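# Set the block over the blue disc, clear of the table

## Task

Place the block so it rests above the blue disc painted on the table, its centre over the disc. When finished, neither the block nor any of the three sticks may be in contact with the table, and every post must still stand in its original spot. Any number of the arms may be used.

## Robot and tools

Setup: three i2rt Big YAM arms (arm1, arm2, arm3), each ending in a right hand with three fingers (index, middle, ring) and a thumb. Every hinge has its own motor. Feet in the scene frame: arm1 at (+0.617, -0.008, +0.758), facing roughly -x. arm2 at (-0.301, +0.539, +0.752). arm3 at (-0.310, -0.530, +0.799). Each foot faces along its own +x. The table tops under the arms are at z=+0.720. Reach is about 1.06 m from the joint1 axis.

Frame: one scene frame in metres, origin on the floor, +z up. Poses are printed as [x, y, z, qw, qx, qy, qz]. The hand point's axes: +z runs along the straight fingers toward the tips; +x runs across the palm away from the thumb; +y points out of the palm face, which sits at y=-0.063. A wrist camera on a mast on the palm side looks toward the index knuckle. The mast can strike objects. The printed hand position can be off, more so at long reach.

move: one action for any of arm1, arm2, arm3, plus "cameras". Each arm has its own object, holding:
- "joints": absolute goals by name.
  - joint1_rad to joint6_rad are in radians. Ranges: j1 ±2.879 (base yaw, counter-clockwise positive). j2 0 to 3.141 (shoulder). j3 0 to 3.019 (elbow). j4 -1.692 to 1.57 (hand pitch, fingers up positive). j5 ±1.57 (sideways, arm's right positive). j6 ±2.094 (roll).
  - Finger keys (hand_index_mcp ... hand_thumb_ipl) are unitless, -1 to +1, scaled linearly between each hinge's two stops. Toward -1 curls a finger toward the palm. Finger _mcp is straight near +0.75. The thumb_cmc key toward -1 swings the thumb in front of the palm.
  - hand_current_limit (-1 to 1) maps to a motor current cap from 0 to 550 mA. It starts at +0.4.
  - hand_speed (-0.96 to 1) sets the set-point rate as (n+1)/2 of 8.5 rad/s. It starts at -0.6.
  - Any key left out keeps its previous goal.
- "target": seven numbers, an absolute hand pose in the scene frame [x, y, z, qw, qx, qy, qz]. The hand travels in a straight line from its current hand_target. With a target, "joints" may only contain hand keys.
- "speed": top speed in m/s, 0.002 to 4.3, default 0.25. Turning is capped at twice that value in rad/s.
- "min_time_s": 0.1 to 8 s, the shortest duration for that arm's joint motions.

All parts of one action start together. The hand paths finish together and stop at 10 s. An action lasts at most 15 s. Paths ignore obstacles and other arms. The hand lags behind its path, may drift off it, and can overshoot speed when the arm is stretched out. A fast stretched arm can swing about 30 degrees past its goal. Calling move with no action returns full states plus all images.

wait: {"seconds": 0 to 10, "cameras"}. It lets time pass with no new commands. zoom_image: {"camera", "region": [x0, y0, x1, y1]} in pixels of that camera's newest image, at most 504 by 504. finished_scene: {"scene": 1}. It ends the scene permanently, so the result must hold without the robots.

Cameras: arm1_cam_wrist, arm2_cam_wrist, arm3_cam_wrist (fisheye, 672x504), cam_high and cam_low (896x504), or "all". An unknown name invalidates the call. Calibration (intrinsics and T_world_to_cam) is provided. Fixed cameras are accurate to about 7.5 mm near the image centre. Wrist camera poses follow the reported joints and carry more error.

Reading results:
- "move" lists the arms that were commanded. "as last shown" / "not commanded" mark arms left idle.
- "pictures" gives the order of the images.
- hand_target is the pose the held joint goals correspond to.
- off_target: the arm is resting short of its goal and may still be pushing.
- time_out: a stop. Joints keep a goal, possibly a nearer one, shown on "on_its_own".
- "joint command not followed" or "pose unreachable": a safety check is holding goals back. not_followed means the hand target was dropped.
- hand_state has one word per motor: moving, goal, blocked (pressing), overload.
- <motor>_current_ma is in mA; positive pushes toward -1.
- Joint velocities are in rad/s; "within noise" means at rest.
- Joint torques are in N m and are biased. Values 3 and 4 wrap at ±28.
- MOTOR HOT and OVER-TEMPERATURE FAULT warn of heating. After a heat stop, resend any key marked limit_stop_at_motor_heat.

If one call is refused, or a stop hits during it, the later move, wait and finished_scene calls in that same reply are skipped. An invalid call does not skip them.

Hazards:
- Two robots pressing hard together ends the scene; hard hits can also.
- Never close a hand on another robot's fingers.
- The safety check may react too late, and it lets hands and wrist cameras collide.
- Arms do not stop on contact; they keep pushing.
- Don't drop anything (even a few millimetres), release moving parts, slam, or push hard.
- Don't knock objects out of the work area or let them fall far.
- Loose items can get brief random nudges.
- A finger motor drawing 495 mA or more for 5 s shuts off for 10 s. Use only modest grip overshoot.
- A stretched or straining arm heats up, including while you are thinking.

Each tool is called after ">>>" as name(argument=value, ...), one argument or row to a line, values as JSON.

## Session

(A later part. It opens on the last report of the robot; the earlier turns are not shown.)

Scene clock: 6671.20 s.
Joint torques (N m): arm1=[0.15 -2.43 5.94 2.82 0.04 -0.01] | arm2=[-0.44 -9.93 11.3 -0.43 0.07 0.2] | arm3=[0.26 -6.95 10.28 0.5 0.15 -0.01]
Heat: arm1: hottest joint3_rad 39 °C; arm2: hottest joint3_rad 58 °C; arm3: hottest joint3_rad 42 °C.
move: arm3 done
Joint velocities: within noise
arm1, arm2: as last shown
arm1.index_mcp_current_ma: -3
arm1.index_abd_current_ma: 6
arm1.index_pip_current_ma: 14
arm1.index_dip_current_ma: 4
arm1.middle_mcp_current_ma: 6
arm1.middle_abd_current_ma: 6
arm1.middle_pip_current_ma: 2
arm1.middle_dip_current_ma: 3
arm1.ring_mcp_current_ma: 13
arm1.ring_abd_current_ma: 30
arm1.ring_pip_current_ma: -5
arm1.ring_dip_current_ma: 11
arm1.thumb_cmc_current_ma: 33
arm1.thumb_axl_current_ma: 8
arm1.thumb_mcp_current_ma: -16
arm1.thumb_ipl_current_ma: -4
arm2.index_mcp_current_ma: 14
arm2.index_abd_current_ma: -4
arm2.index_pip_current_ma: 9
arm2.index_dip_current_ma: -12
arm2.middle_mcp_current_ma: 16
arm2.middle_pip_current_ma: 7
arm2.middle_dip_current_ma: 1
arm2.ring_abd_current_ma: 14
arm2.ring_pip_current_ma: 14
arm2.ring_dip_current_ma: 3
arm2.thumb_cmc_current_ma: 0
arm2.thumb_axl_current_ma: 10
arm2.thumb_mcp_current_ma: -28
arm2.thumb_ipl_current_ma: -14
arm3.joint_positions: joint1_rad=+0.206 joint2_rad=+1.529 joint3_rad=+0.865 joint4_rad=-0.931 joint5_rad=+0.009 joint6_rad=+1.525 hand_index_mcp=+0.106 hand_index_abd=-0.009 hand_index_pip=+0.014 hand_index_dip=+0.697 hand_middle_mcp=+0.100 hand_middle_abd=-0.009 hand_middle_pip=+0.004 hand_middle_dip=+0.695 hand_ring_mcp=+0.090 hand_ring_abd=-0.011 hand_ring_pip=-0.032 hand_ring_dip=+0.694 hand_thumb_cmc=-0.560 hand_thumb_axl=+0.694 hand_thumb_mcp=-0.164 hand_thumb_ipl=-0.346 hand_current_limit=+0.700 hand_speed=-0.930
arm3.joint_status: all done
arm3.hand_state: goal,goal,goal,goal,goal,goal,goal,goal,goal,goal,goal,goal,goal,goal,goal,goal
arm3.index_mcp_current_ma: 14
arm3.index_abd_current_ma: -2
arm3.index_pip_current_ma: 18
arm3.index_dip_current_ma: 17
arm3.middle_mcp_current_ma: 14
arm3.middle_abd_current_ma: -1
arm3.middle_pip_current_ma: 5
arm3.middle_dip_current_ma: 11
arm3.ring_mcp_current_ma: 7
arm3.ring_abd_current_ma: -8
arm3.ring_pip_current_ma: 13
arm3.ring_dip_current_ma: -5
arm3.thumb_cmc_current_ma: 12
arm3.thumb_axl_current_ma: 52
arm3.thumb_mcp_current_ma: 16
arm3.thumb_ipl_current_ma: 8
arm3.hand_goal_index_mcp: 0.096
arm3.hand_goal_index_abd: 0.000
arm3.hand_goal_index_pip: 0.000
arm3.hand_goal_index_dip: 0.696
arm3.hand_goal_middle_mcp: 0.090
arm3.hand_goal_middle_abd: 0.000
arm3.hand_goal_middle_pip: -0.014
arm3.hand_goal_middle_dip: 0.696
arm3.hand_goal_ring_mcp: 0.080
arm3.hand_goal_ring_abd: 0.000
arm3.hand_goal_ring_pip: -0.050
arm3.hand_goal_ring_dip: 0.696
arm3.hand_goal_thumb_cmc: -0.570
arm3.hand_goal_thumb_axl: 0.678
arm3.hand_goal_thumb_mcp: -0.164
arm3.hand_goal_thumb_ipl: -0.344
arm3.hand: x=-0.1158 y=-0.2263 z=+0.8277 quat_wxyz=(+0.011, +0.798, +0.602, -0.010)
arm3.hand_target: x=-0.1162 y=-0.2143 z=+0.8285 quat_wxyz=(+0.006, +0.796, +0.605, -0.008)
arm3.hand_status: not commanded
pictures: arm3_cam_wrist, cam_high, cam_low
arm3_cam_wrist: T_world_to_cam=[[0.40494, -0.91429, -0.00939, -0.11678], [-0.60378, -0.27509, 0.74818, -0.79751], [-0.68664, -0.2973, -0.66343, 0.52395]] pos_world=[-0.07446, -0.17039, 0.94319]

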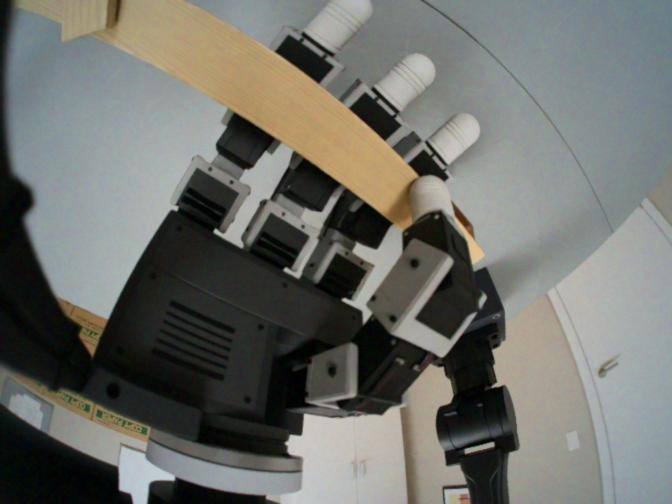

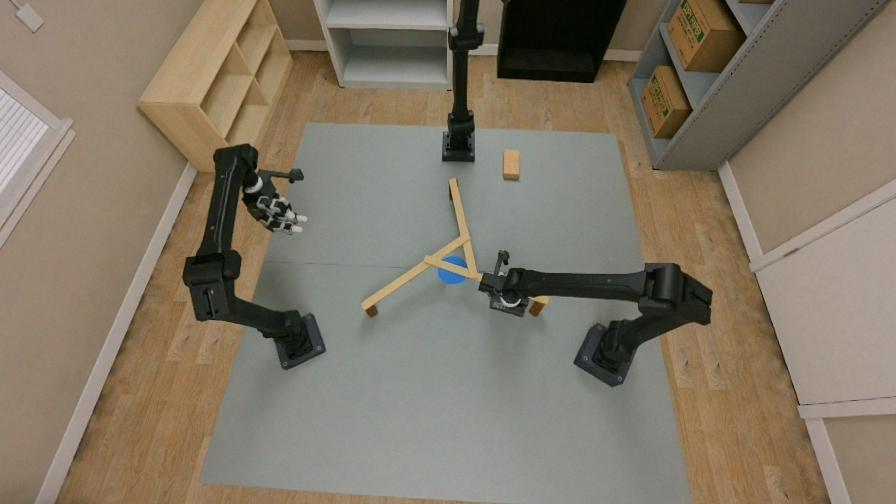

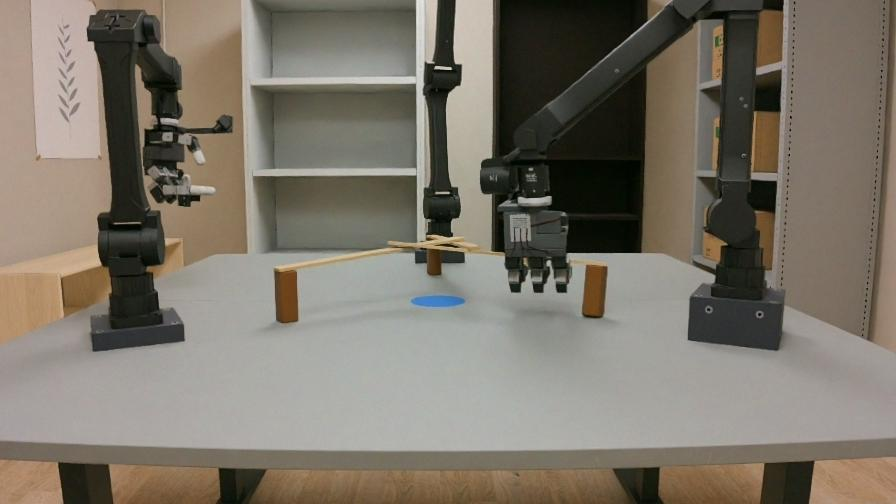

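>>> move(
  arm3={"target": [-0.1155, -0.2135, 0.834, 0.006, 0.796, 0.605, -0.008], "speed": 0.03, "joints": {"hand_thumb_mcp": -0.1, "hand_index_mcp": 0.14, "hand_middle_mcp": 0.14, "hand_ring_mcp": 0.14, "hand_speed": -0.85}},
  cameras=["cam_high", "cam_low", "arm3_cam_wrist"],
)

>>> zoom_image(
  camera="cam_low",
  region=[560, 250, 630, 330],
)

Scene clock: 6685.43 s.
Joint torques (N m): arm1=[0.09 -2.37 5.96 2.84 0.04 -0.01] | arm2=[-0.32 -9.99 11.26 -0.42 0.06 0.2] | arm3=[0.09 -7.71 10.97 0.05 0.23 0]
Heat: arm1: hottest joint3_rad 39 °C; arm2: hottest joint3_rad 58 °C; arm3: hottest joint3_rad 42 °C.
move: arm3 off_target
Joint velocities: within noise
arm1, arm2: as last shown
arm1.index_mcp_current_ma: 0
arm1.index_abd_current_ma: -1
arm1.index_pip_current_ma: 20
arm1.index_dip_current_ma: 2
arm1.middle_mcp_current_ma: 1
arm1.middle_abd_current_ma: 14
arm1.middle_pip_current_ma: -1
arm1.middle_dip_current_ma: -8
arm1.ring_mcp_current_ma: 9
arm1.ring_abd_current_ma: 26
arm1.ring_pip_current_ma: -3
arm1.ring_dip_current_ma: 12
arm1.thumb_cmc_current_ma: 37
arm1.thumb_axl_current_ma: 10
arm1.thumb_mcp_current_ma: -15
arm2.index_mcp_current_ma: 12
arm2.index_abd_current_ma: -2
arm2.index_pip_current_ma: 10
arm2.index_dip_current_ma: -2
arm2.middle_abd_current_ma: -2
arm2.middle_pip_current_ma: 4
arm2.middle_dip_current_ma: -1
arm2.ring_mcp_current_ma: -4
arm2.ring_pip_current_ma: 10
arm2.ring_dip_current_ma: 7
arm2.thumb_cmc_current_ma: 3
arm2.thumb_axl_current_ma: 7
arm2.thumb_mcp_current_ma: -30
arm2.thumb_ipl_current_ma: -15
arm3.joint_positions: joint1_rad=+0.206 joint2_rad=+1.530 joint3_rad=+0.865 joint4_rad=-0.937 joint5_rad=+0.006 joint6_rad=+1.525 hand_index_mcp=+0.151 hand_index_abd=-0.009 hand_index_pip=+0.014 hand_index_dip=+0.697 hand_middle_mcp=+0.152 hand_middle_abd=-0.009 hand_middle_pip=+0.003 hand_middle_dip=+0.695 hand_ring_mcp=+0.151 hand_ring_abd=-0.011 hand_ring_pip=-0.032 hand_ring_dip=+0.702 hand_thumb_cmc=-0.565 hand_thumb_axl=+0.684 hand_thumb_mcp=-0.118 hand_thumb_ipl=-0.346 hand_current_limit=+0.700 hand_speed=-0.850
arm3.joint_status: all done
arm3.hand_state: goal,goal,goal,goal,goal,goal,goal,goal,goal,goal,goal,goal,goal,goal,goal,goal
arm3.index_mcp_current_ma: 9
arm3.index_abd_current_ma: 5
arm3.index_pip_current_ma: 15
arm3.index_dip_current_ma: 8
arm3.middle_mcp_current_ma: 14
arm3.middle_abd_current_ma: -20
arm3.middle_pip_current_ma: 18
arm3.middle_dip_current_ma: 18
arm3.ring_mcp_current_ma: 11
arm3.ring_abd_current_ma: -25
arm3.ring_pip_current_ma: 23
arm3.ring_dip_current_ma: 0
arm3.thumb_cmc_current_ma: 10
arm3.thumb_axl_current_ma: 11
arm3.thumb_mcp_current_ma: -12
arm3.thumb_ipl_current_ma: 17
arm3.hand_goal_index_mcp: 0.140
arm3.hand_goal_index_abd: 0.000
arm3.hand_goal_index_pip: 0.000
arm3.hand_goal_index_dip: 0.696
arm3.hand_goal_middle_mcp: 0.140
arm3.hand_goal_middle_abd: 0.000
arm3.hand_goal_middle_pip: -0.014
arm3.hand_goal_middle_dip: 0.696
arm3.hand_goal_ring_mcp: 0.140
arm3.hand_goal_ring_abd: 0.000
arm3.hand_goal_ring_pip: -0.050
arm3.hand_goal_ring_dip: 0.696
arm3.hand_goal_thumb_cmc: -0.570
arm3.hand_goal_thumb_axl: 0.678
arm3.hand_goal_thumb_mcp: -0.100
arm3.hand_goal_thumb_ipl: -0.344
arm3.hand: x=-0.1168 y=-0.2277 z=+0.8272 quat_wxyz=(+0.012, +0.798, +0.602, -0.014)
arm3.hand_target: x=-0.1157 y=-0.2138 z=+0.8341 quat_wxyz=(+0.006, +0.796, +0.605, -0.008)
arm3.hand_status: off_target (0.016 m and 1.0 deg from the pose sent, 0.014 m and 0.7 deg at the start)
pictures: arm3_cam_wrist, cam_high, cam_low
arm3_cam_wrist: T_world_to_cam=[[0.40474, -0.91441, -0.00562, -0.12087], [-0.60007, -0.27024, 0.75292, -0.80049], [-0.69, -0.30137, -0.65809, 0.51676]] pos_world=[-0.07488, -0.17111, 0.9421]

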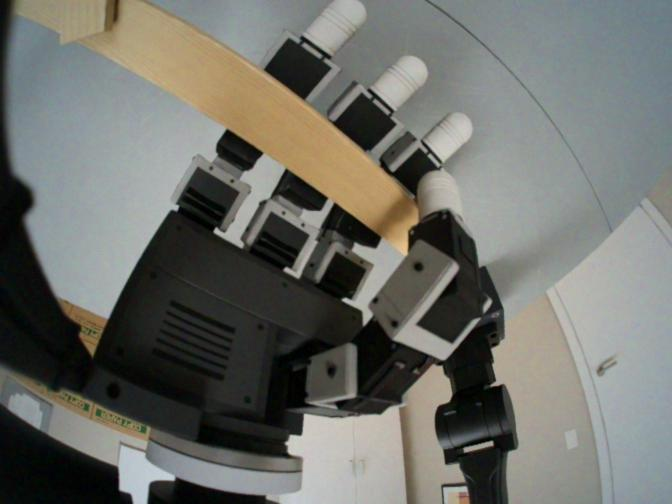

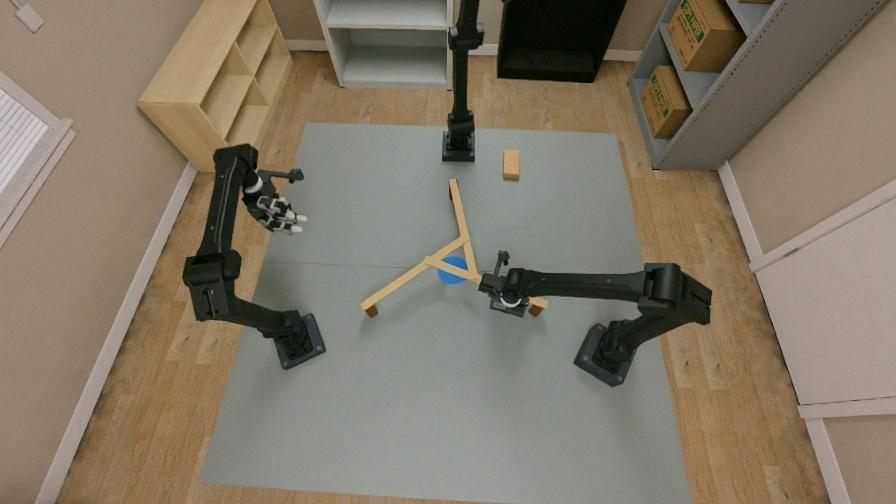

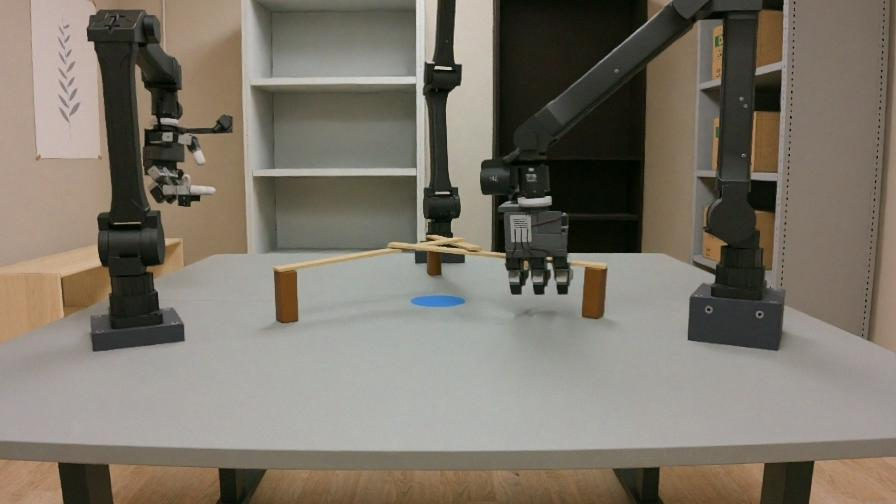

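Scaled by 6.300 from the camera's image (finer frame: 1280x720).

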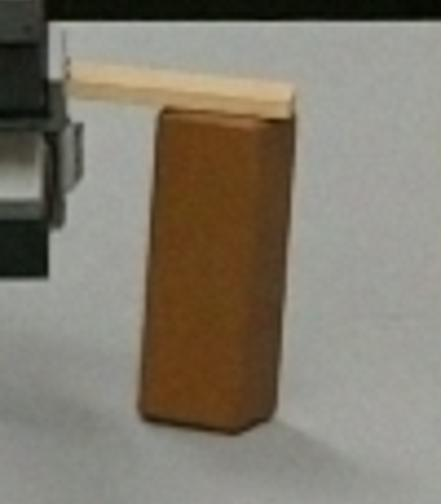

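>>> move(
  arm3={"joints": {"hand_index_mcp": 0.245, "hand_middle_mcp": 0.245, "hand_ring_mcp": 0.245, "hand_index_pip": -0.19, "hand_middle_pip": -0.19, "hand_ring_pip": -0.19, "hand_thumb_mcp": 0.12, "hand_speed": -0.85}},
  cameras=["cam_high", "cam_low", "arm3_cam_wrist"],
)

>>> zoom_image(
  camera="cam_low",
  region=[370, 220, 620, 330],
)

>>> zoom_image(
  camera="cam_high",
  region=[400, 160, 560, 330],
)

Scene clock: 6699.30 s.
Joint torques (N m): arm1=[0.15 -2.43 5.96 2.82 0.05 -0.01] | arm2=[-0.38 -10.05 11.28 -0.42 0.07 0.21] | arm3=[0.21 -7.82 11 0.03 0.25 -0.01]
Heat: arm1: hottest joint3_rad 39 °C; arm2: hottest joint3_rad 58 °C; arm3: hottest joint3_rad 43 °C.
move: arm3 off_target
Joint velocities: within noise
arm1, arm2: as last shown
arm1.index_mcp_current_ma: -7
arm1.index_abd_current_ma: 4
arm1.index_pip_current_ma: 18
arm1.index_dip_current_ma: 3
arm1.middle_mcp_current_ma: 0
arm1.middle_dip_current_ma: -4
arm1.ring_mcp_current_ma: 8
arm1.ring_abd_current_ma: 31
arm1.ring_pip_current_ma: -4
arm1.ring_dip_current_ma: 10
arm1.thumb_cmc_current_ma: 34
arm1.thumb_ipl_current_ma: -1
arm2.index_mcp_current_ma: 7
arm2.index_abd_current_ma: 0
arm2.index_pip_current_ma: 11
arm2.index_dip_current_ma: -6
arm2.middle_mcp_current_ma: 18
arm2.middle_abd_current_ma: 2
arm2.middle_pip_current_ma: 8
arm2.middle_dip_current_ma: 1
arm2.ring_mcp_current_ma: -6
arm2.ring_pip_current_ma: 17
arm2.ring_dip_current_ma: 6
arm2.thumb_cmc_current_ma: 2
arm2.thumb_axl_current_ma: 9
arm2.thumb_mcp_current_ma: -31
arm3.joint_positions: joint1_rad=+0.206 joint2_rad=+1.530 joint3_rad=+0.865 joint4_rad=-0.937 joint5_rad=+0.006 joint6_rad=+1.525 hand_index_mcp=+0.256 hand_index_abd=-0.009 hand_index_pip=-0.178 hand_index_dip=+0.697 hand_middle_mcp=+0.256 hand_middle_abd=-0.009 hand_middle_pip=-0.175 hand_middle_dip=+0.695 hand_ring_mcp=+0.255 hand_ring_abd=-0.011 hand_ring_pip=-0.174 hand_ring_dip=+0.702 hand_thumb_cmc=-0.565 hand_thumb_axl=+0.684 hand_thumb_mcp=+0.100 hand_thumb_ipl=-0.346 hand_current_limit=+0.700 hand_speed=-0.850
arm3.joint_status: hand_thumb_mcp off_target (ended at +0.100, target +0.120); the others done
arm3.hand_state: goal,goal,goal,goal,goal,goal,goal,goal,goal,goal,goal,goal,goal,goal,blocked,goal
arm3.index_mcp_current_ma: 13
arm3.index_abd_current_ma: -4
arm3.index_pip_current_ma: 6
arm3.index_dip_current_ma: 5
arm3.middle_mcp_current_ma: 0
arm3.middle_abd_current_ma: 13
arm3.middle_pip_current_ma: 14
arm3.middle_dip_current_ma: 12
arm3.ring_mcp_current_ma: 7
arm3.ring_abd_current_ma: -13
arm3.ring_pip_current_ma: 13
arm3.ring_dip_current_ma: 19
arm3.thumb_cmc_current_ma: 11
arm3.thumb_axl_current_ma: 14
arm3.thumb_mcp_current_ma: -24
arm3.thumb_ipl_current_ma: 8
arm3.hand_goal_index_mcp: 0.246
arm3.hand_goal_index_abd: 0.000
arm3.hand_goal_index_pip: -0.190
arm3.hand_goal_index_dip: 0.696
arm3.hand_goal_middle_mcp: 0.246
arm3.hand_goal_middle_abd: 0.000
arm3.hand_goal_middle_pip: -0.190
arm3.hand_goal_middle_dip: 0.696
arm3.hand_goal_ring_mcp: 0.246
arm3.hand_goal_ring_abd: 0.000
arm3.hand_goal_ring_pip: -0.190
arm3.hand_goal_ring_dip: 0.696
arm3.hand_goal_thumb_cmc: -0.570
arm3.hand_goal_thumb_axl: 0.678
arm3.hand_goal_thumb_mcp: 0.120
arm3.hand_goal_thumb_ipl: -0.344
arm3.hand: x=-0.1168 y=-0.2277 z=+0.8272 quat_wxyz=(+0.012, +0.798, +0.602, -0.014)
arm3.hand_target: x=-0.1157 y=-0.2138 z=+0.8341 quat_wxyz=(+0.006, +0.796, +0.605, -0.008)
arm3.hand_status: not commanded
pictures: arm3_cam_wrist, cam_high, cam_low
arm3_cam_wrist: T_world_to_cam=[[0.40474, -0.91441, -0.00562, -0.12087], [-0.60007, -0.27024, 0.75292, -0.80049], [-0.69, -0.30137, -0.65809, 0.51676]] pos_world=[-0.07488, -0.17111, 0.9421]

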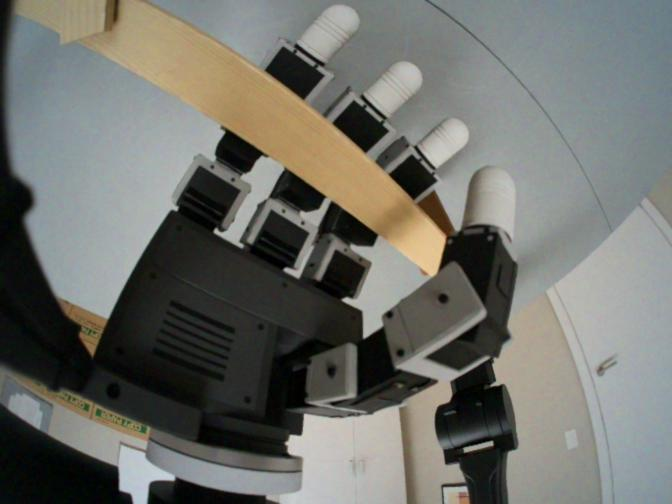

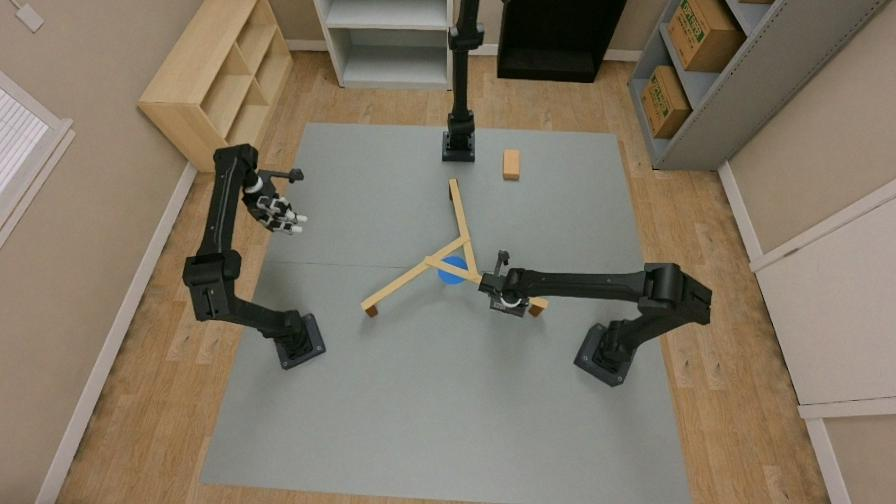

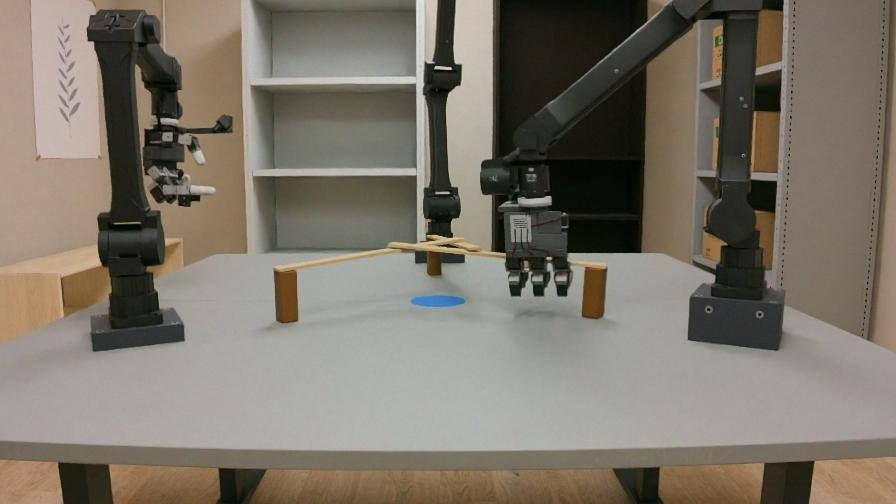

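Scaled by 2.016 from the camera's image (finer frame: 1280x720).

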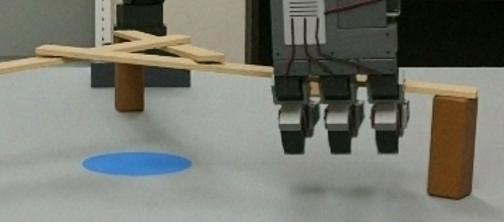

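Scaled by 2.965 from the camera's image (finer frame: 1280x720).

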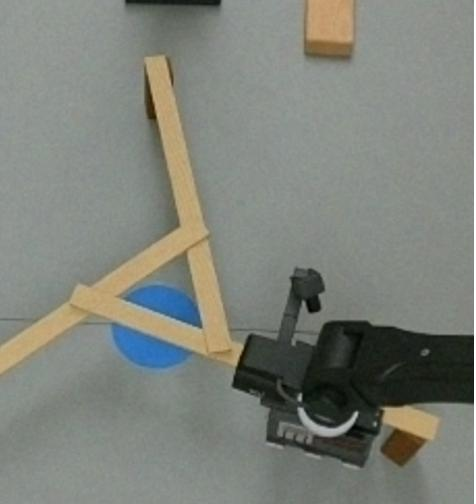

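>>> move(
  arm3={"target": [-0.131, -0.2095, 0.8341, 0.006, 0.796, 0.605, -0.008], "speed": 0.05},
  cameras=["cam_low", "cam_high", "arm3_cam_wrist"],
)

Scene clock: 6732.10 s.
Joint torques (N m): arm1=[0.09 -2.37 5.94 2.82 0.05 -0.01] | arm2=[-0.44 -9.99 11.29 -0.39 0.08 0.2] | arm3=[0.15 -7.77 10.8 0.01 0.23 0.09]
Heat: arm1: hottest joint3_rad 39 °C; arm2: hottest joint3_rad 58 °C; arm3: hottest joint3_rad 43 °C.
move: arm3 off_target
Joint velocities: within noise
arm1, arm2: as last shown
arm1.index_mcp_current_ma: -2
arm1.index_abd_current_ma: 8
arm1.index_dip_current_ma: 1
arm1.middle_mcp_current_ma: 7
arm1.middle_abd_current_ma: 12
arm1.middle_pip_current_ma: 6
arm1.middle_dip_current_ma: -1
arm1.ring_mcp_current_ma: 11
arm1.ring_abd_current_ma: 27
arm1.ring_pip_current_ma: -6
arm1.ring_dip_current_ma: 5
arm1.thumb_cmc_current_ma: 33
arm1.thumb_axl_current_ma: 9
arm1.thumb_mcp_current_ma: -11
arm1.thumb_ipl_current_ma: -5
arm2.index_mcp_current_ma: 11
arm2.index_abd_current_ma: 1
arm2.index_pip_current_ma: 10
arm2.index_dip_current_ma: -5
arm2.middle_mcp_current_ma: 21
arm2.middle_abd_current_ma: 0
arm2.middle_dip_current_ma: -2
arm2.ring_mcp_current_ma: -2
arm2.ring_pip_current_ma: 11
arm2.ring_dip_current_ma: 1
arm2.thumb_cmc_current_ma: 7
arm2.thumb_axl_current_ma: 10
arm2.thumb_mcp_current_ma: -34
arm3.joint_positions: joint1_rad=+0.247 joint2_rad=+1.530 joint3_rad=+0.865 joint4_rad=-0.937 joint5_rad=+0.005 joint6_rad=+1.558 hand_index_mcp=+0.256 hand_index_abd=-0.009 hand_index_pip=-0.178 hand_index_dip=+0.697 hand_middle_mcp=+0.256 hand_middle_abd=-0.009 hand_middle_pip=-0.175 hand_middle_dip=+0.695 hand_ring_mcp=+0.255 hand_ring_abd=-0.011 hand_ring_pip=-0.174 hand_ring_dip=+0.702 hand_thumb_cmc=-0.566 hand_thumb_axl=+0.684 hand_thumb_mcp=+0.100 hand_thumb_ipl=-0.346 hand_current_limit=+0.700 hand_speed=-0.850
arm3.joint_status: not commanded
arm3.hand_state: goal,goal,goal,goal,goal,goal,goal,goal,goal,goal,goal,goal,goal,goal,blocked,goal
arm3.index_mcp_current_ma: 15
arm3.index_abd_current_ma: -6
arm3.index_pip_current_ma: 15
arm3.index_dip_current_ma: 16
arm3.middle_mcp_current_ma: 7
arm3.middle_abd_current_ma: -19
arm3.middle_pip_current_ma: 2
arm3.middle_dip_current_ma: 16
arm3.ring_mcp_current_ma: 4
arm3.ring_abd_current_ma: -5
arm3.ring_pip_current_ma: 9
arm3.ring_dip_current_ma: 9
arm3.thumb_cmc_current_ma: -2
arm3.thumb_axl_current_ma: 10
arm3.thumb_mcp_current_ma: -27
arm3.thumb_ipl_current_ma: -1
arm3.hand_goal_index_mcp: 0.246
arm3.hand_goal_index_abd: 0.000
arm3.hand_goal_index_pip: -0.190
arm3.hand_goal_index_dip: 0.696
arm3.hand_goal_middle_mcp: 0.246
arm3.hand_goal_middle_abd: 0.000
arm3.hand_goal_middle_pip: -0.190
arm3.hand_goal_middle_dip: 0.696
arm3.hand_goal_ring_mcp: 0.246
arm3.hand_goal_ring_abd: 0.000
arm3.hand_goal_ring_pip: -0.190
arm3.hand_goal_ring_dip: 0.696
arm3.hand_goal_thumb_cmc: -0.570
arm3.hand_goal_thumb_axl: 0.678
arm3.hand_goal_thumb_mcp: 0.120
arm3.hand_goal_thumb_ipl: -0.344
arm3.hand: x=-0.1310 y=-0.2225 z=+0.8272 quat_wxyz=(+0.012, +0.795, +0.606, -0.013)
arm3.hand_target: x=-0.1310 y=-0.2098 z=+0.8342 quat_wxyz=(+0.006, +0.796, +0.605, -0.008)
arm3.hand_status: off_target (0.015 m and 0.9 deg from the pose sent, 0.024 m and 1.0 deg at the start)
pictures: arm3_cam_wrist, cam_high, cam_low
arm3_cam_wrist: T_world_to_cam=[[0.41244, -0.91097, -0.00558, -0.10858], [-0.59799, -0.27536, 0.75272, -0.80828], [-0.68724, -0.30712, -0.65832, 0.50781]] pos_world=[-0.08957, -0.16552, 0.9421]

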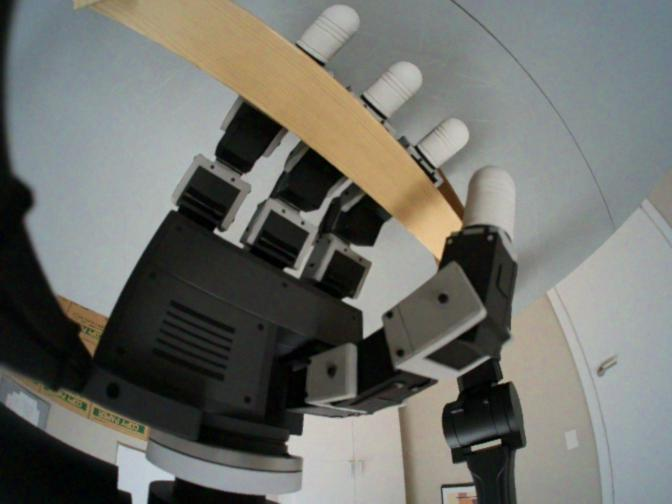

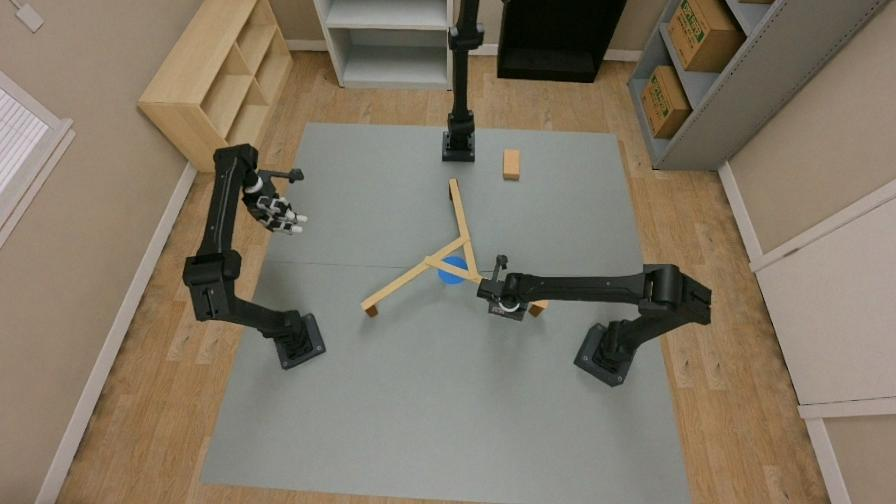

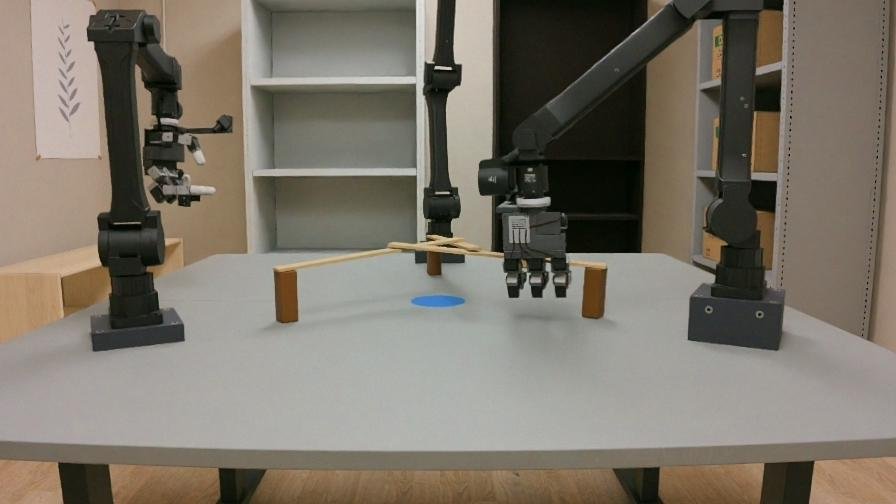

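>>> move(
  arm3={"target": [-0.17, -0.1985, 0.8341, 0.006, 0.796, 0.605, -0.008], "speed": 0.05},
  cameras=["cam_low", "cam_high", "arm3_cam_wrist"],
)

>>> zoom_image(
  camera="cam_low",
  region=[370, 220, 620, 330],
)

Scene clock: 6740.40 s.
Joint torques (N m): arm1=[0.15 -2.43 5.94 2.84 0.05 -0.01] | arm2=[-0.44 -10.11 11.3 -0.43 0.07 0.2] | arm3=[0.21 -7.36 11.26 -0.03 0.26 0.06]
Heat: arm1: hottest joint3_rad 39 °C; arm2: hottest joint3_rad 58 °C; arm3: hottest joint3_rad 43 °C.
move: arm3 off_target
Joint velocities: within noise
arm1, arm2: as last shown
arm1.index_pip_current_ma: 13
arm1.index_dip_current_ma: 2
arm1.middle_mcp_current_ma: 3
arm1.middle_abd_current_ma: 11
arm1.middle_pip_current_ma: 0
arm1.middle_dip_current_ma: 1
arm1.ring_mcp_current_ma: 5
arm1.ring_abd_current_ma: 31
arm1.ring_pip_current_ma: -8
arm1.ring_dip_current_ma: 6
arm1.thumb_cmc_current_ma: 34
arm1.thumb_axl_current_ma: 16
arm1.thumb_ipl_current_ma: 3
arm2.index_mcp_current_ma: 14
arm2.index_abd_current_ma: -3
arm2.index_pip_current_ma: 12
arm2.index_dip_current_ma: -9
arm2.middle_abd_current_ma: -5
arm2.middle_pip_current_ma: 4
arm2.middle_dip_current_ma: 1
arm2.ring_mcp_current_ma: 1
arm2.ring_abd_current_ma: 13
arm2.ring_dip_current_ma: 2
arm2.thumb_cmc_current_ma: 4
arm2.thumb_mcp_current_ma: -28
arm2.thumb_ipl_current_ma: -14
arm3.joint_positions: joint1_rad=+0.354 joint2_rad=+1.530 joint3_rad=+0.865 joint4_rad=-0.937 joint5_rad=+0.003 joint6_rad=+1.663 hand_index_mcp=+0.256 hand_index_abd=-0.009 hand_index_pip=-0.178 hand_index_dip=+0.697 hand_middle_mcp=+0.256 hand_middle_abd=-0.009 hand_middle_pip=-0.175 hand_middle_dip=+0.695 hand_ring_mcp=+0.255 hand_ring_abd=-0.011 hand_ring_pip=-0.174 hand_ring_dip=+0.702 hand_thumb_cmc=-0.568 hand_thumb_axl=+0.684 hand_thumb_mcp=+0.100 hand_thumb_ipl=-0.346 hand_current_limit=+0.700 hand_speed=-0.850
arm3.joint_status: not commanded
arm3.hand_state: goal,goal,goal,goal,goal,goal,goal,goal,goal,goal,goal,goal,goal,goal,blocked,goal
arm3.index_mcp_current_ma: 4
arm3.index_abd_current_ma: 1
arm3.index_pip_current_ma: 17
arm3.index_dip_current_ma: 2
arm3.middle_mcp_current_ma: 6
arm3.middle_abd_current_ma: -16
arm3.middle_pip_current_ma: 9
arm3.middle_dip_current_ma: 7
arm3.ring_mcp_current_ma: 6
arm3.ring_abd_current_ma: -3
arm3.ring_pip_current_ma: 21
arm3.ring_dip_current_ma: 5
arm3.thumb_cmc_current_ma: 6
arm3.thumb_axl_current_ma: 10
arm3.thumb_mcp_current_ma: -38
arm3.thumb_ipl_current_ma: 4
arm3.hand_goal_index_mcp: 0.246
arm3.hand_goal_index_abd: 0.000
arm3.hand_goal_index_pip: -0.190
arm3.hand_goal_index_dip: 0.696
arm3.hand_goal_middle_mcp: 0.246
arm3.hand_goal_middle_abd: 0.000
arm3.hand_goal_middle_pip: -0.190
arm3.hand_goal_middle_dip: 0.696
arm3.hand_goal_ring_mcp: 0.246
arm3.hand_goal_ring_abd: 0.000
arm3.hand_goal_ring_pip: -0.190
arm3.hand_goal_ring_dip: 0.696
arm3.hand_goal_thumb_cmc: -0.570
arm3.hand_goal_thumb_axl: 0.678
arm3.hand_goal_thumb_mcp: 0.120
arm3.hand_goal_thumb_ipl: -0.344
arm3.hand: x=-0.1695 y=-0.2132 z=+0.8274 quat_wxyz=(+0.012, +0.795, +0.606, -0.013)
arm3.hand_target: x=-0.1701 y=-0.1988 z=+0.8342 quat_wxyz=(+0.006, +0.796, +0.605, -0.008)
arm3.hand_status: off_target (0.016 m and 1.0 deg from the pose sent, 0.046 m and 0.9 deg at the start)
pictures: arm3_cam_wrist, cam_high, cam_low
arm3_cam_wrist: T_world_to_cam=[[0.4142, -0.91017, -0.0053, -0.08403], [-0.59827, -0.27664, 0.75203, -0.82865], [-0.68594, -0.30832, -0.65911, 0.48486]] pos_world=[-0.12837, -0.15623, 0.9423]

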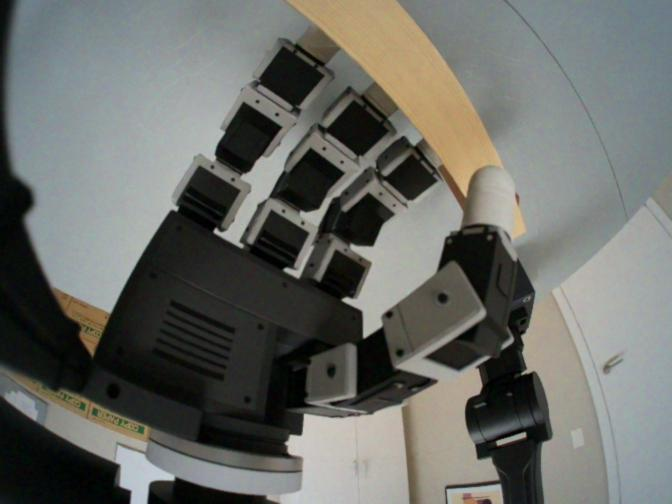

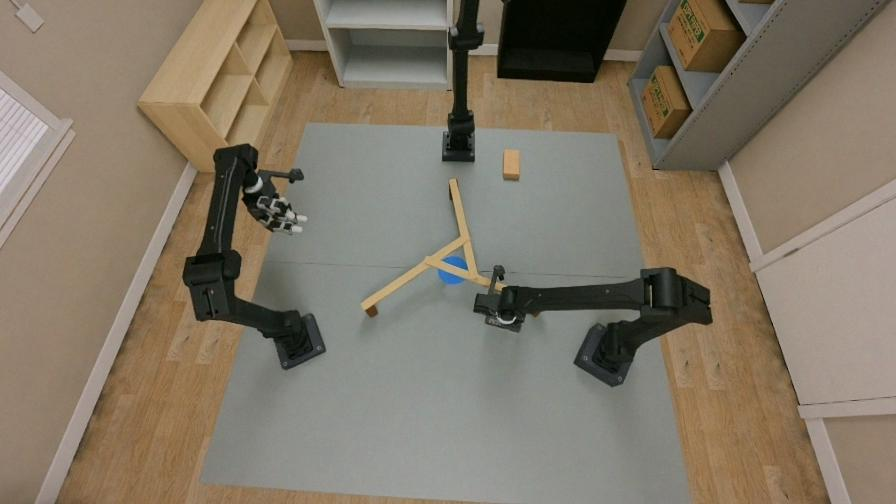

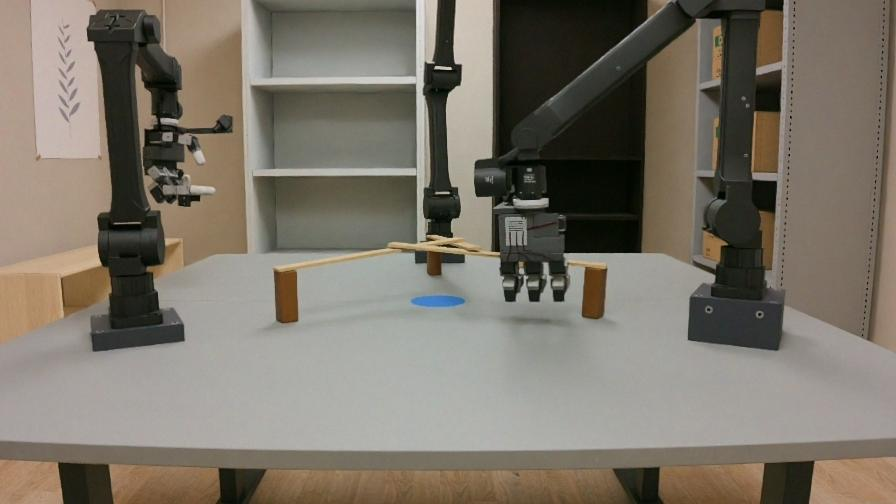

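Scaled by 2.016 from the camera's image (finer frame: 1280x720).

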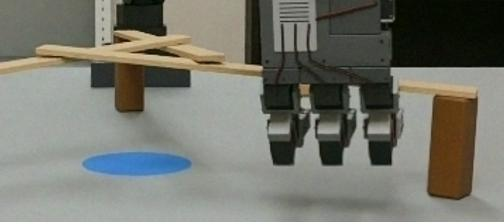

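Stable. Retreat further.

>>> move(
  arm3={"target": [-0.26, -0.1735, 0.8361, 0.006, 0.796, 0.605, -0.008], "speed": 0.12},
)

>>> move(
  arm3={"target": [-0.27, -0.17, 1.03, 0.006, 0.796, 0.605, -0.008], "speed": 0.2},
  cameras=["cam_low", "cam_high"],
)

>>> zoom_image(
  camera="cam_low",
  region=[370, 220, 620, 330],
)

>>> zoom_image(
  camera="cam_high",
  region=[340, 130, 570, 330],
)

Scene clock: 6750.63 s.
Joint torques (N m): arm1=[0.09 -2.43 5.96 2.82 0.04 -0.01] | arm2=[-0.38 -9.99 11.26 -0.4 0.07 0.2] | arm3=[-0.26 -7.82 11.22 -0.12 0.3 0.07]
Heat: arm1: hottest joint3_rad 39 °C; arm2: hottest joint3_rad 58 °C; arm3: hottest joint3_rad 43 °C.
move: arm3 off_target
Joint velocities: within noise
arm1, arm2: as last shown
arm1.index_abd_current_ma: 5
arm1.index_pip_current_ma: 22
arm1.index_dip_current_ma: 3
arm1.middle_mcp_current_ma: 7
arm1.middle_abd_current_ma: 5
arm1.middle_pip_current_ma: -1
arm1.middle_dip_current_ma: -3
arm1.ring_mcp_current_ma: 6
arm1.ring_abd_current_ma: 30
arm1.ring_pip_current_ma: -7
arm1.ring_dip_current_ma: 3
arm1.thumb_cmc_current_ma: 35
arm1.thumb_axl_current_ma: 8
arm1.thumb_mcp_current_ma: -6
arm1.thumb_ipl_current_ma: -2
arm2.index_mcp_current_ma: 11
arm2.index_abd_current_ma: 4
arm2.index_dip_current_ma: -4
arm2.middle_mcp_current_ma: 17
arm2.middle_abd_current_ma: -2
arm2.middle_dip_current_ma: 0
arm2.ring_mcp_current_ma: -4
arm2.ring_pip_current_ma: 15
arm2.thumb_cmc_current_ma: 3
arm2.thumb_mcp_current_ma: -33
arm2.thumb_ipl_current_ma: -12
arm3.joint_positions: joint1_rad=+0.591 joint2_rad=+1.573 joint3_rad=+0.926 joint4_rad=-0.952 joint5_rad=-0.003 joint6_rad=+1.895 hand_index_mcp=+0.256 hand_index_abd=-0.009 hand_index_pip=-0.178 hand_index_dip=+0.697 hand_middle_mcp=+0.256 hand_middle_abd=-0.009 hand_middle_pip=-0.175 hand_middle_dip=+0.695 hand_ring_mcp=+0.255 hand_ring_abd=-0.011 hand_ring_pip=-0.174 hand_ring_dip=+0.702 hand_thumb_cmc=-0.571 hand_thumb_axl=+0.684 hand_thumb_mcp=+0.100 hand_thumb_ipl=-0.346 hand_current_limit=+0.700 hand_speed=-0.850
arm3.joint_status: not commanded
arm3.hand_state: goal,goal,goal,goal,goal,goal,goal,goal,goal,goal,goal,goal,goal,goal,blocked,goal
arm3.index_mcp_current_ma: 17
arm3.index_abd_current_ma: -8
arm3.index_pip_current_ma: 4
arm3.index_dip_current_ma: 8
arm3.middle_mcp_current_ma: 24
arm3.middle_abd_current_ma: 6
arm3.middle_pip_current_ma: 17
arm3.middle_dip_current_ma: -10
arm3.ring_mcp_current_ma: 2
arm3.ring_abd_current_ma: -22
arm3.ring_pip_current_ma: 26
arm3.ring_dip_current_ma: -7
arm3.thumb_cmc_current_ma: 7
arm3.thumb_axl_current_ma: 17
arm3.thumb_mcp_current_ma: -13
arm3.thumb_ipl_current_ma: 2
arm3.hand_goal_index_mcp: 0.246
arm3.hand_goal_index_abd: 0.000
arm3.hand_goal_index_pip: -0.190
arm3.hand_goal_index_dip: 0.696
arm3.hand_goal_middle_mcp: 0.246
arm3.hand_goal_middle_abd: 0.000
arm3.hand_goal_middle_pip: -0.190
arm3.hand_goal_middle_dip: 0.696
arm3.hand_goal_ring_mcp: 0.246
arm3.hand_goal_ring_abd: 0.000
arm3.hand_goal_ring_pip: -0.190
arm3.hand_goal_ring_dip: 0.696
arm3.hand_goal_thumb_cmc: -0.570
arm3.hand_goal_thumb_axl: 0.678
arm3.hand_goal_thumb_mcp: 0.120
arm3.hand_goal_thumb_ipl: -0.344
arm3.hand: x=-0.2581 y=-0.1868 z=+0.8302 quat_wxyz=(+0.012, +0.793, +0.608, -0.011)
arm3.hand_target: x=-0.2600 y=-0.1737 z=+0.8362 quat_wxyz=(+0.006, +0.796, +0.605, -0.008)
arm3.hand_status: off_target (0.015 m and 0.9 deg from the pose sent, 0.099 m and 0.9 deg at the start)
pictures: none

Scene clock: 6752.43 s.
Joint torques (N m): arm1=[0.09 -2.43 5.96 2.84 0.04 -0.01] | arm2=[-0.38 -9.93 11.29 -0.42 0.07 0.21] | arm3=[0.38 -8.29 13.22 -0.09 0.27 0.08]
Heat: arm1: hottest joint3_rad 39 °C; arm2: hottest joint3_rad 59 °C; arm3: hottest joint3_rad 44 °C.
move: arm3 off_target
Joint velocities: within noise
arm1.joint_positions: joint1_rad=+0.250 joint2_rad=+1.438 joint3_rad=+2.828 joint4_rad=-1.330 joint5_rad=-0.023 joint6_rad=+1.049 hand_index_mcp=+1.000 hand_index_abd=+0.256 hand_index_pip=-0.482 hand_index_dip=+0.007 hand_middle_mcp=+0.763 hand_middle_abd=+0.145 hand_middle_pip=+0.577 hand_middle_dip=+0.696 hand_ring_mcp=+0.762 hand_ring_abd=-0.087 hand_ring_pip=+0.577 hand_ring_dip=+0.696 hand_thumb_cmc=-0.545 hand_thumb_axl=+0.683 hand_thumb_mcp=-0.784 hand_thumb_ipl=+0.168 hand_current_limit=+0.400 hand_speed=-0.600
arm1.joint_status: not commanded
arm1.hand_state: overload,goal,goal,goal,goal,goal,goal,goal,goal,blocked,goal,goal,blocked,goal,goal,goal
arm1.index_mcp_current_ma: -2
arm1.index_abd_current_ma: 6
arm1.index_pip_current_ma: 15
arm1.index_dip_current_ma: 5
arm1.middle_mcp_current_ma: 11
arm1.middle_abd_current_ma: 13
arm1.middle_pip_current_ma: 1
arm1.middle_dip_current_ma: 2
arm1.ring_mcp_current_ma: 8
arm1.ring_abd_current_ma: 25
arm1.ring_pip_current_ma: -1
arm1.ring_dip_current_ma: 7
arm1.thumb_cmc_current_ma: 33
arm1.thumb_axl_current_ma: 8
arm1.thumb_mcp_current_ma: -13
arm1.thumb_ipl_current_ma: -1
arm1.hand_goal_index_mcp: 0.754
arm1.hand_goal_index_abd: 0.250
arm1.hand_goal_index_pip: -0.500
arm1.hand_goal_index_dip: 0.000
arm1.hand_goal_middle_mcp: 0.754
arm1.hand_goal_middle_abd: 0.140
arm1.hand_goal_middle_pip: 0.576
arm1.hand_goal_middle_dip: 0.696
arm1.hand_goal_ring_mcp: 0.754
arm1.hand_goal_ring_abd: -0.140
arm1.hand_goal_ring_pip: 0.576
arm1.hand_goal_ring_dip: 0.696
arm1.hand_goal_thumb_cmc: -0.570
arm1.hand_goal_thumb_axl: 0.678
arm1.hand_goal_thumb_mcp: -0.780
arm1.hand_goal_thumb_ipl: 0.168
arm1.hand: x=+0.2486 y=-0.0272 z=+1.6844 quat_wxyz=(+0.722, +0.274, -0.631, -0.082)
arm1.hand_target: x=+0.2482 y=-0.0274 z=+1.6884 quat_wxyz=(+0.727, +0.272, -0.626, -0.083)
arm1.hand_status: not commanded
arm2.joint_positions: joint1_rad=+1.300 joint2_rad=+1.396 joint3_rad=+1.355 joint4_rad=-1.565 joint5_rad=-0.005 joint6_rad=+1.931 hand_index_mcp=+0.252 hand_index_abd=-0.006 hand_index_pip=-0.181 hand_index_dip=+0.696 hand_middle_mcp=+0.253 hand_middle_abd=-0.005 hand_middle_pip=-0.181 hand_middle_dip=+0.701 hand_ring_mcp=+0.978 hand_ring_abd=+0.005 hand_ring_pip=-0.895 hand_ring_dip=-0.650 hand_thumb_cmc=-0.572 hand_thumb_axl=+0.681 hand_thumb_mcp=+0.109 hand_thumb_ipl=-0.404 hand_current_limit=+0.700 hand_speed=-0.850
arm2.joint_status: not commanded
arm2.hand_state: goal,goal,goal,goal,goal,goal,goal,goal,goal,goal,goal,goal,goal,goal,goal,goal
arm2.index_mcp_current_ma: 12
arm2.index_abd_current_ma: -1
arm2.index_pip_current_ma: 9
arm2.index_dip_current_ma: -8
arm2.middle_mcp_current_ma: 19
arm2.middle_abd_current_ma: -3
arm2.middle_pip_current_ma: 5
arm2.middle_dip_current_ma: 0
arm2.ring_mcp_current_ma: -3
arm2.ring_abd_current_ma: 14
arm2.ring_pip_current_ma: 11
arm2.ring_dip_current_ma: 6
arm2.thumb_cmc_current_ma: 3
arm2.thumb_axl_current_ma: 8
arm2.thumb_mcp_current_ma: -29
arm2.thumb_ipl_current_ma: -14
arm2.hand_goal_index_mcp: 0.246
arm2.hand_goal_index_abd: 0.000
arm2.hand_goal_index_pip: -0.190
arm2.hand_goal_index_dip: 0.696
arm2.hand_goal_middle_mcp: 0.246
arm2.hand_goal_middle_abd: 0.000
arm2.hand_goal_middle_pip: -0.190
arm2.hand_goal_middle_dip: 0.696
arm2.hand_goal_ring_mcp: 0.980
arm2.hand_goal_ring_abd: 0.000
arm2.hand_goal_ring_pip: -0.900
arm2.hand_goal_ring_dip: -0.650
arm2.hand_goal_thumb_cmc: -0.570
arm2.hand_goal_thumb_axl: 0.678
arm2.hand_goal_thumb_mcp: 0.120
arm2.hand_goal_thumb_ipl: -0.400
arm2.hand: x=+0.0502 y=+0.5553 z=+1.0048 quat_wxyz=(+0.006, +0.998, -0.058, -0.018)
arm2.hand_target: x=+0.0571 y=+0.5582 z=+1.0180 quat_wxyz=(+0.001, +0.998, -0.065, -0.002)
arm2.hand_status: not commanded
arm3.joint_positions: joint1_rad=+0.607 joint2_rad=+1.410 joint3_rad=+1.281 joint4_rad=-1.482 joint5_rad=-0.003 joint6_rad=+1.921 hand_index_mcp=+0.256 hand_index_abd=-0.008 hand_index_pip=-0.178 hand_index_dip=+0.697 hand_middle_mcp=+0.256 hand_middle_abd=-0.008 hand_middle_pip=-0.175 hand_middle_dip=+0.695 hand_ring_mcp=+0.255 hand_ring_abd=-0.010 hand_ring_pip=-0.174 hand_ring_dip=+0.702 hand_thumb_cmc=-0.571 hand_thumb_axl=+0.683 hand_thumb_mcp=+0.100 hand_thumb_ipl=-0.346 hand_current_limit=+0.700 hand_speed=-0.850
arm3.joint_status: not commanded
arm3.hand_state: goal,goal,goal,goal,goal,goal,goal,goal,goal,goal,goal,goal,goal,goal,blocked,goal
arm3.index_mcp_current_ma: 24
arm3.index_abd_current_ma: -18
arm3.index_pip_current_ma: 12
arm3.index_dip_current_ma: 10
arm3.middle_mcp_current_ma: 29
arm3.middle_abd_current_ma: 8
arm3.middle_pip_current_ma: 2
arm3.middle_dip_current_ma: 24
arm3.ring_mcp_current_ma: 14
arm3.ring_abd_current_ma: -9
arm3.ring_pip_current_ma: 18
arm3.ring_dip_current_ma: 2
arm3.thumb_cmc_current_ma: 0
arm3.thumb_axl_current_ma: 20
arm3.thumb_mcp_current_ma: -20
arm3.thumb_ipl_current_ma: 6
arm3.hand_goal_index_mcp: 0.246
arm3.hand_goal_index_abd: 0.000
arm3.hand_goal_index_pip: -0.190
arm3.hand_goal_index_dip: 0.696
arm3.hand_goal_middle_mcp: 0.246
arm3.hand_goal_middle_abd: 0.000
arm3.hand_goal_middle_pip: -0.190
arm3.hand_goal_middle_dip: 0.696
arm3.hand_goal_ring_mcp: 0.246
arm3.hand_goal_ring_abd: 0.000
arm3.hand_goal_ring_pip: -0.190
arm3.hand_goal_ring_dip: 0.696
arm3.hand_goal_thumb_cmc: -0.570
arm3.hand_goal_thumb_axl: 0.678
arm3.hand_goal_thumb_mcp: 0.120
arm3.hand_goal_thumb_ipl: -0.344
arm3.hand: x=-0.2651 y=-0.1780 z=+1.0184 quat_wxyz=(+0.017, +0.796, +0.605, -0.014)
arm3.hand_target: x=-0.2699 y=-0.1704 z=+1.0299 quat_wxyz=(+0.006, +0.796, +0.605, -0.008)
arm3.hand_status: off_target (0.015 m and 1.4 deg from the pose sent, 0.201 m and 1.0 deg at the start)
pictures: cam_high, cam_low

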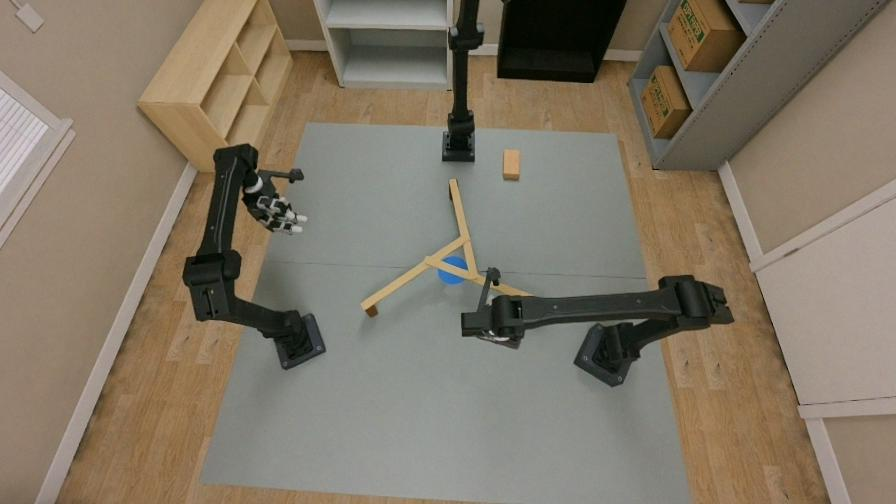

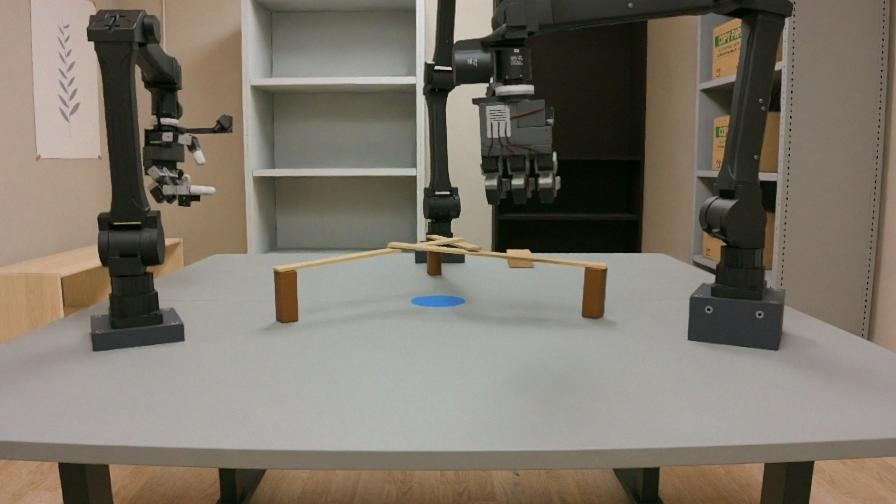

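Scaled by 2.016 from the camera's image (finer frame: 1280x720).

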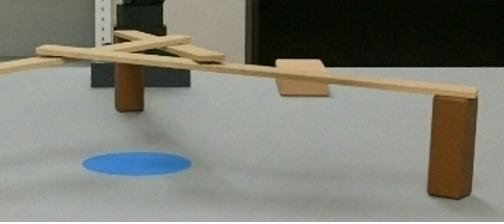

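Scaled by 2.191 from the camera's image (finer frame: 1280x720).

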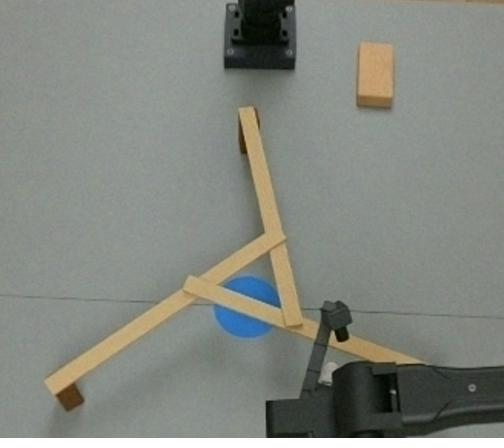

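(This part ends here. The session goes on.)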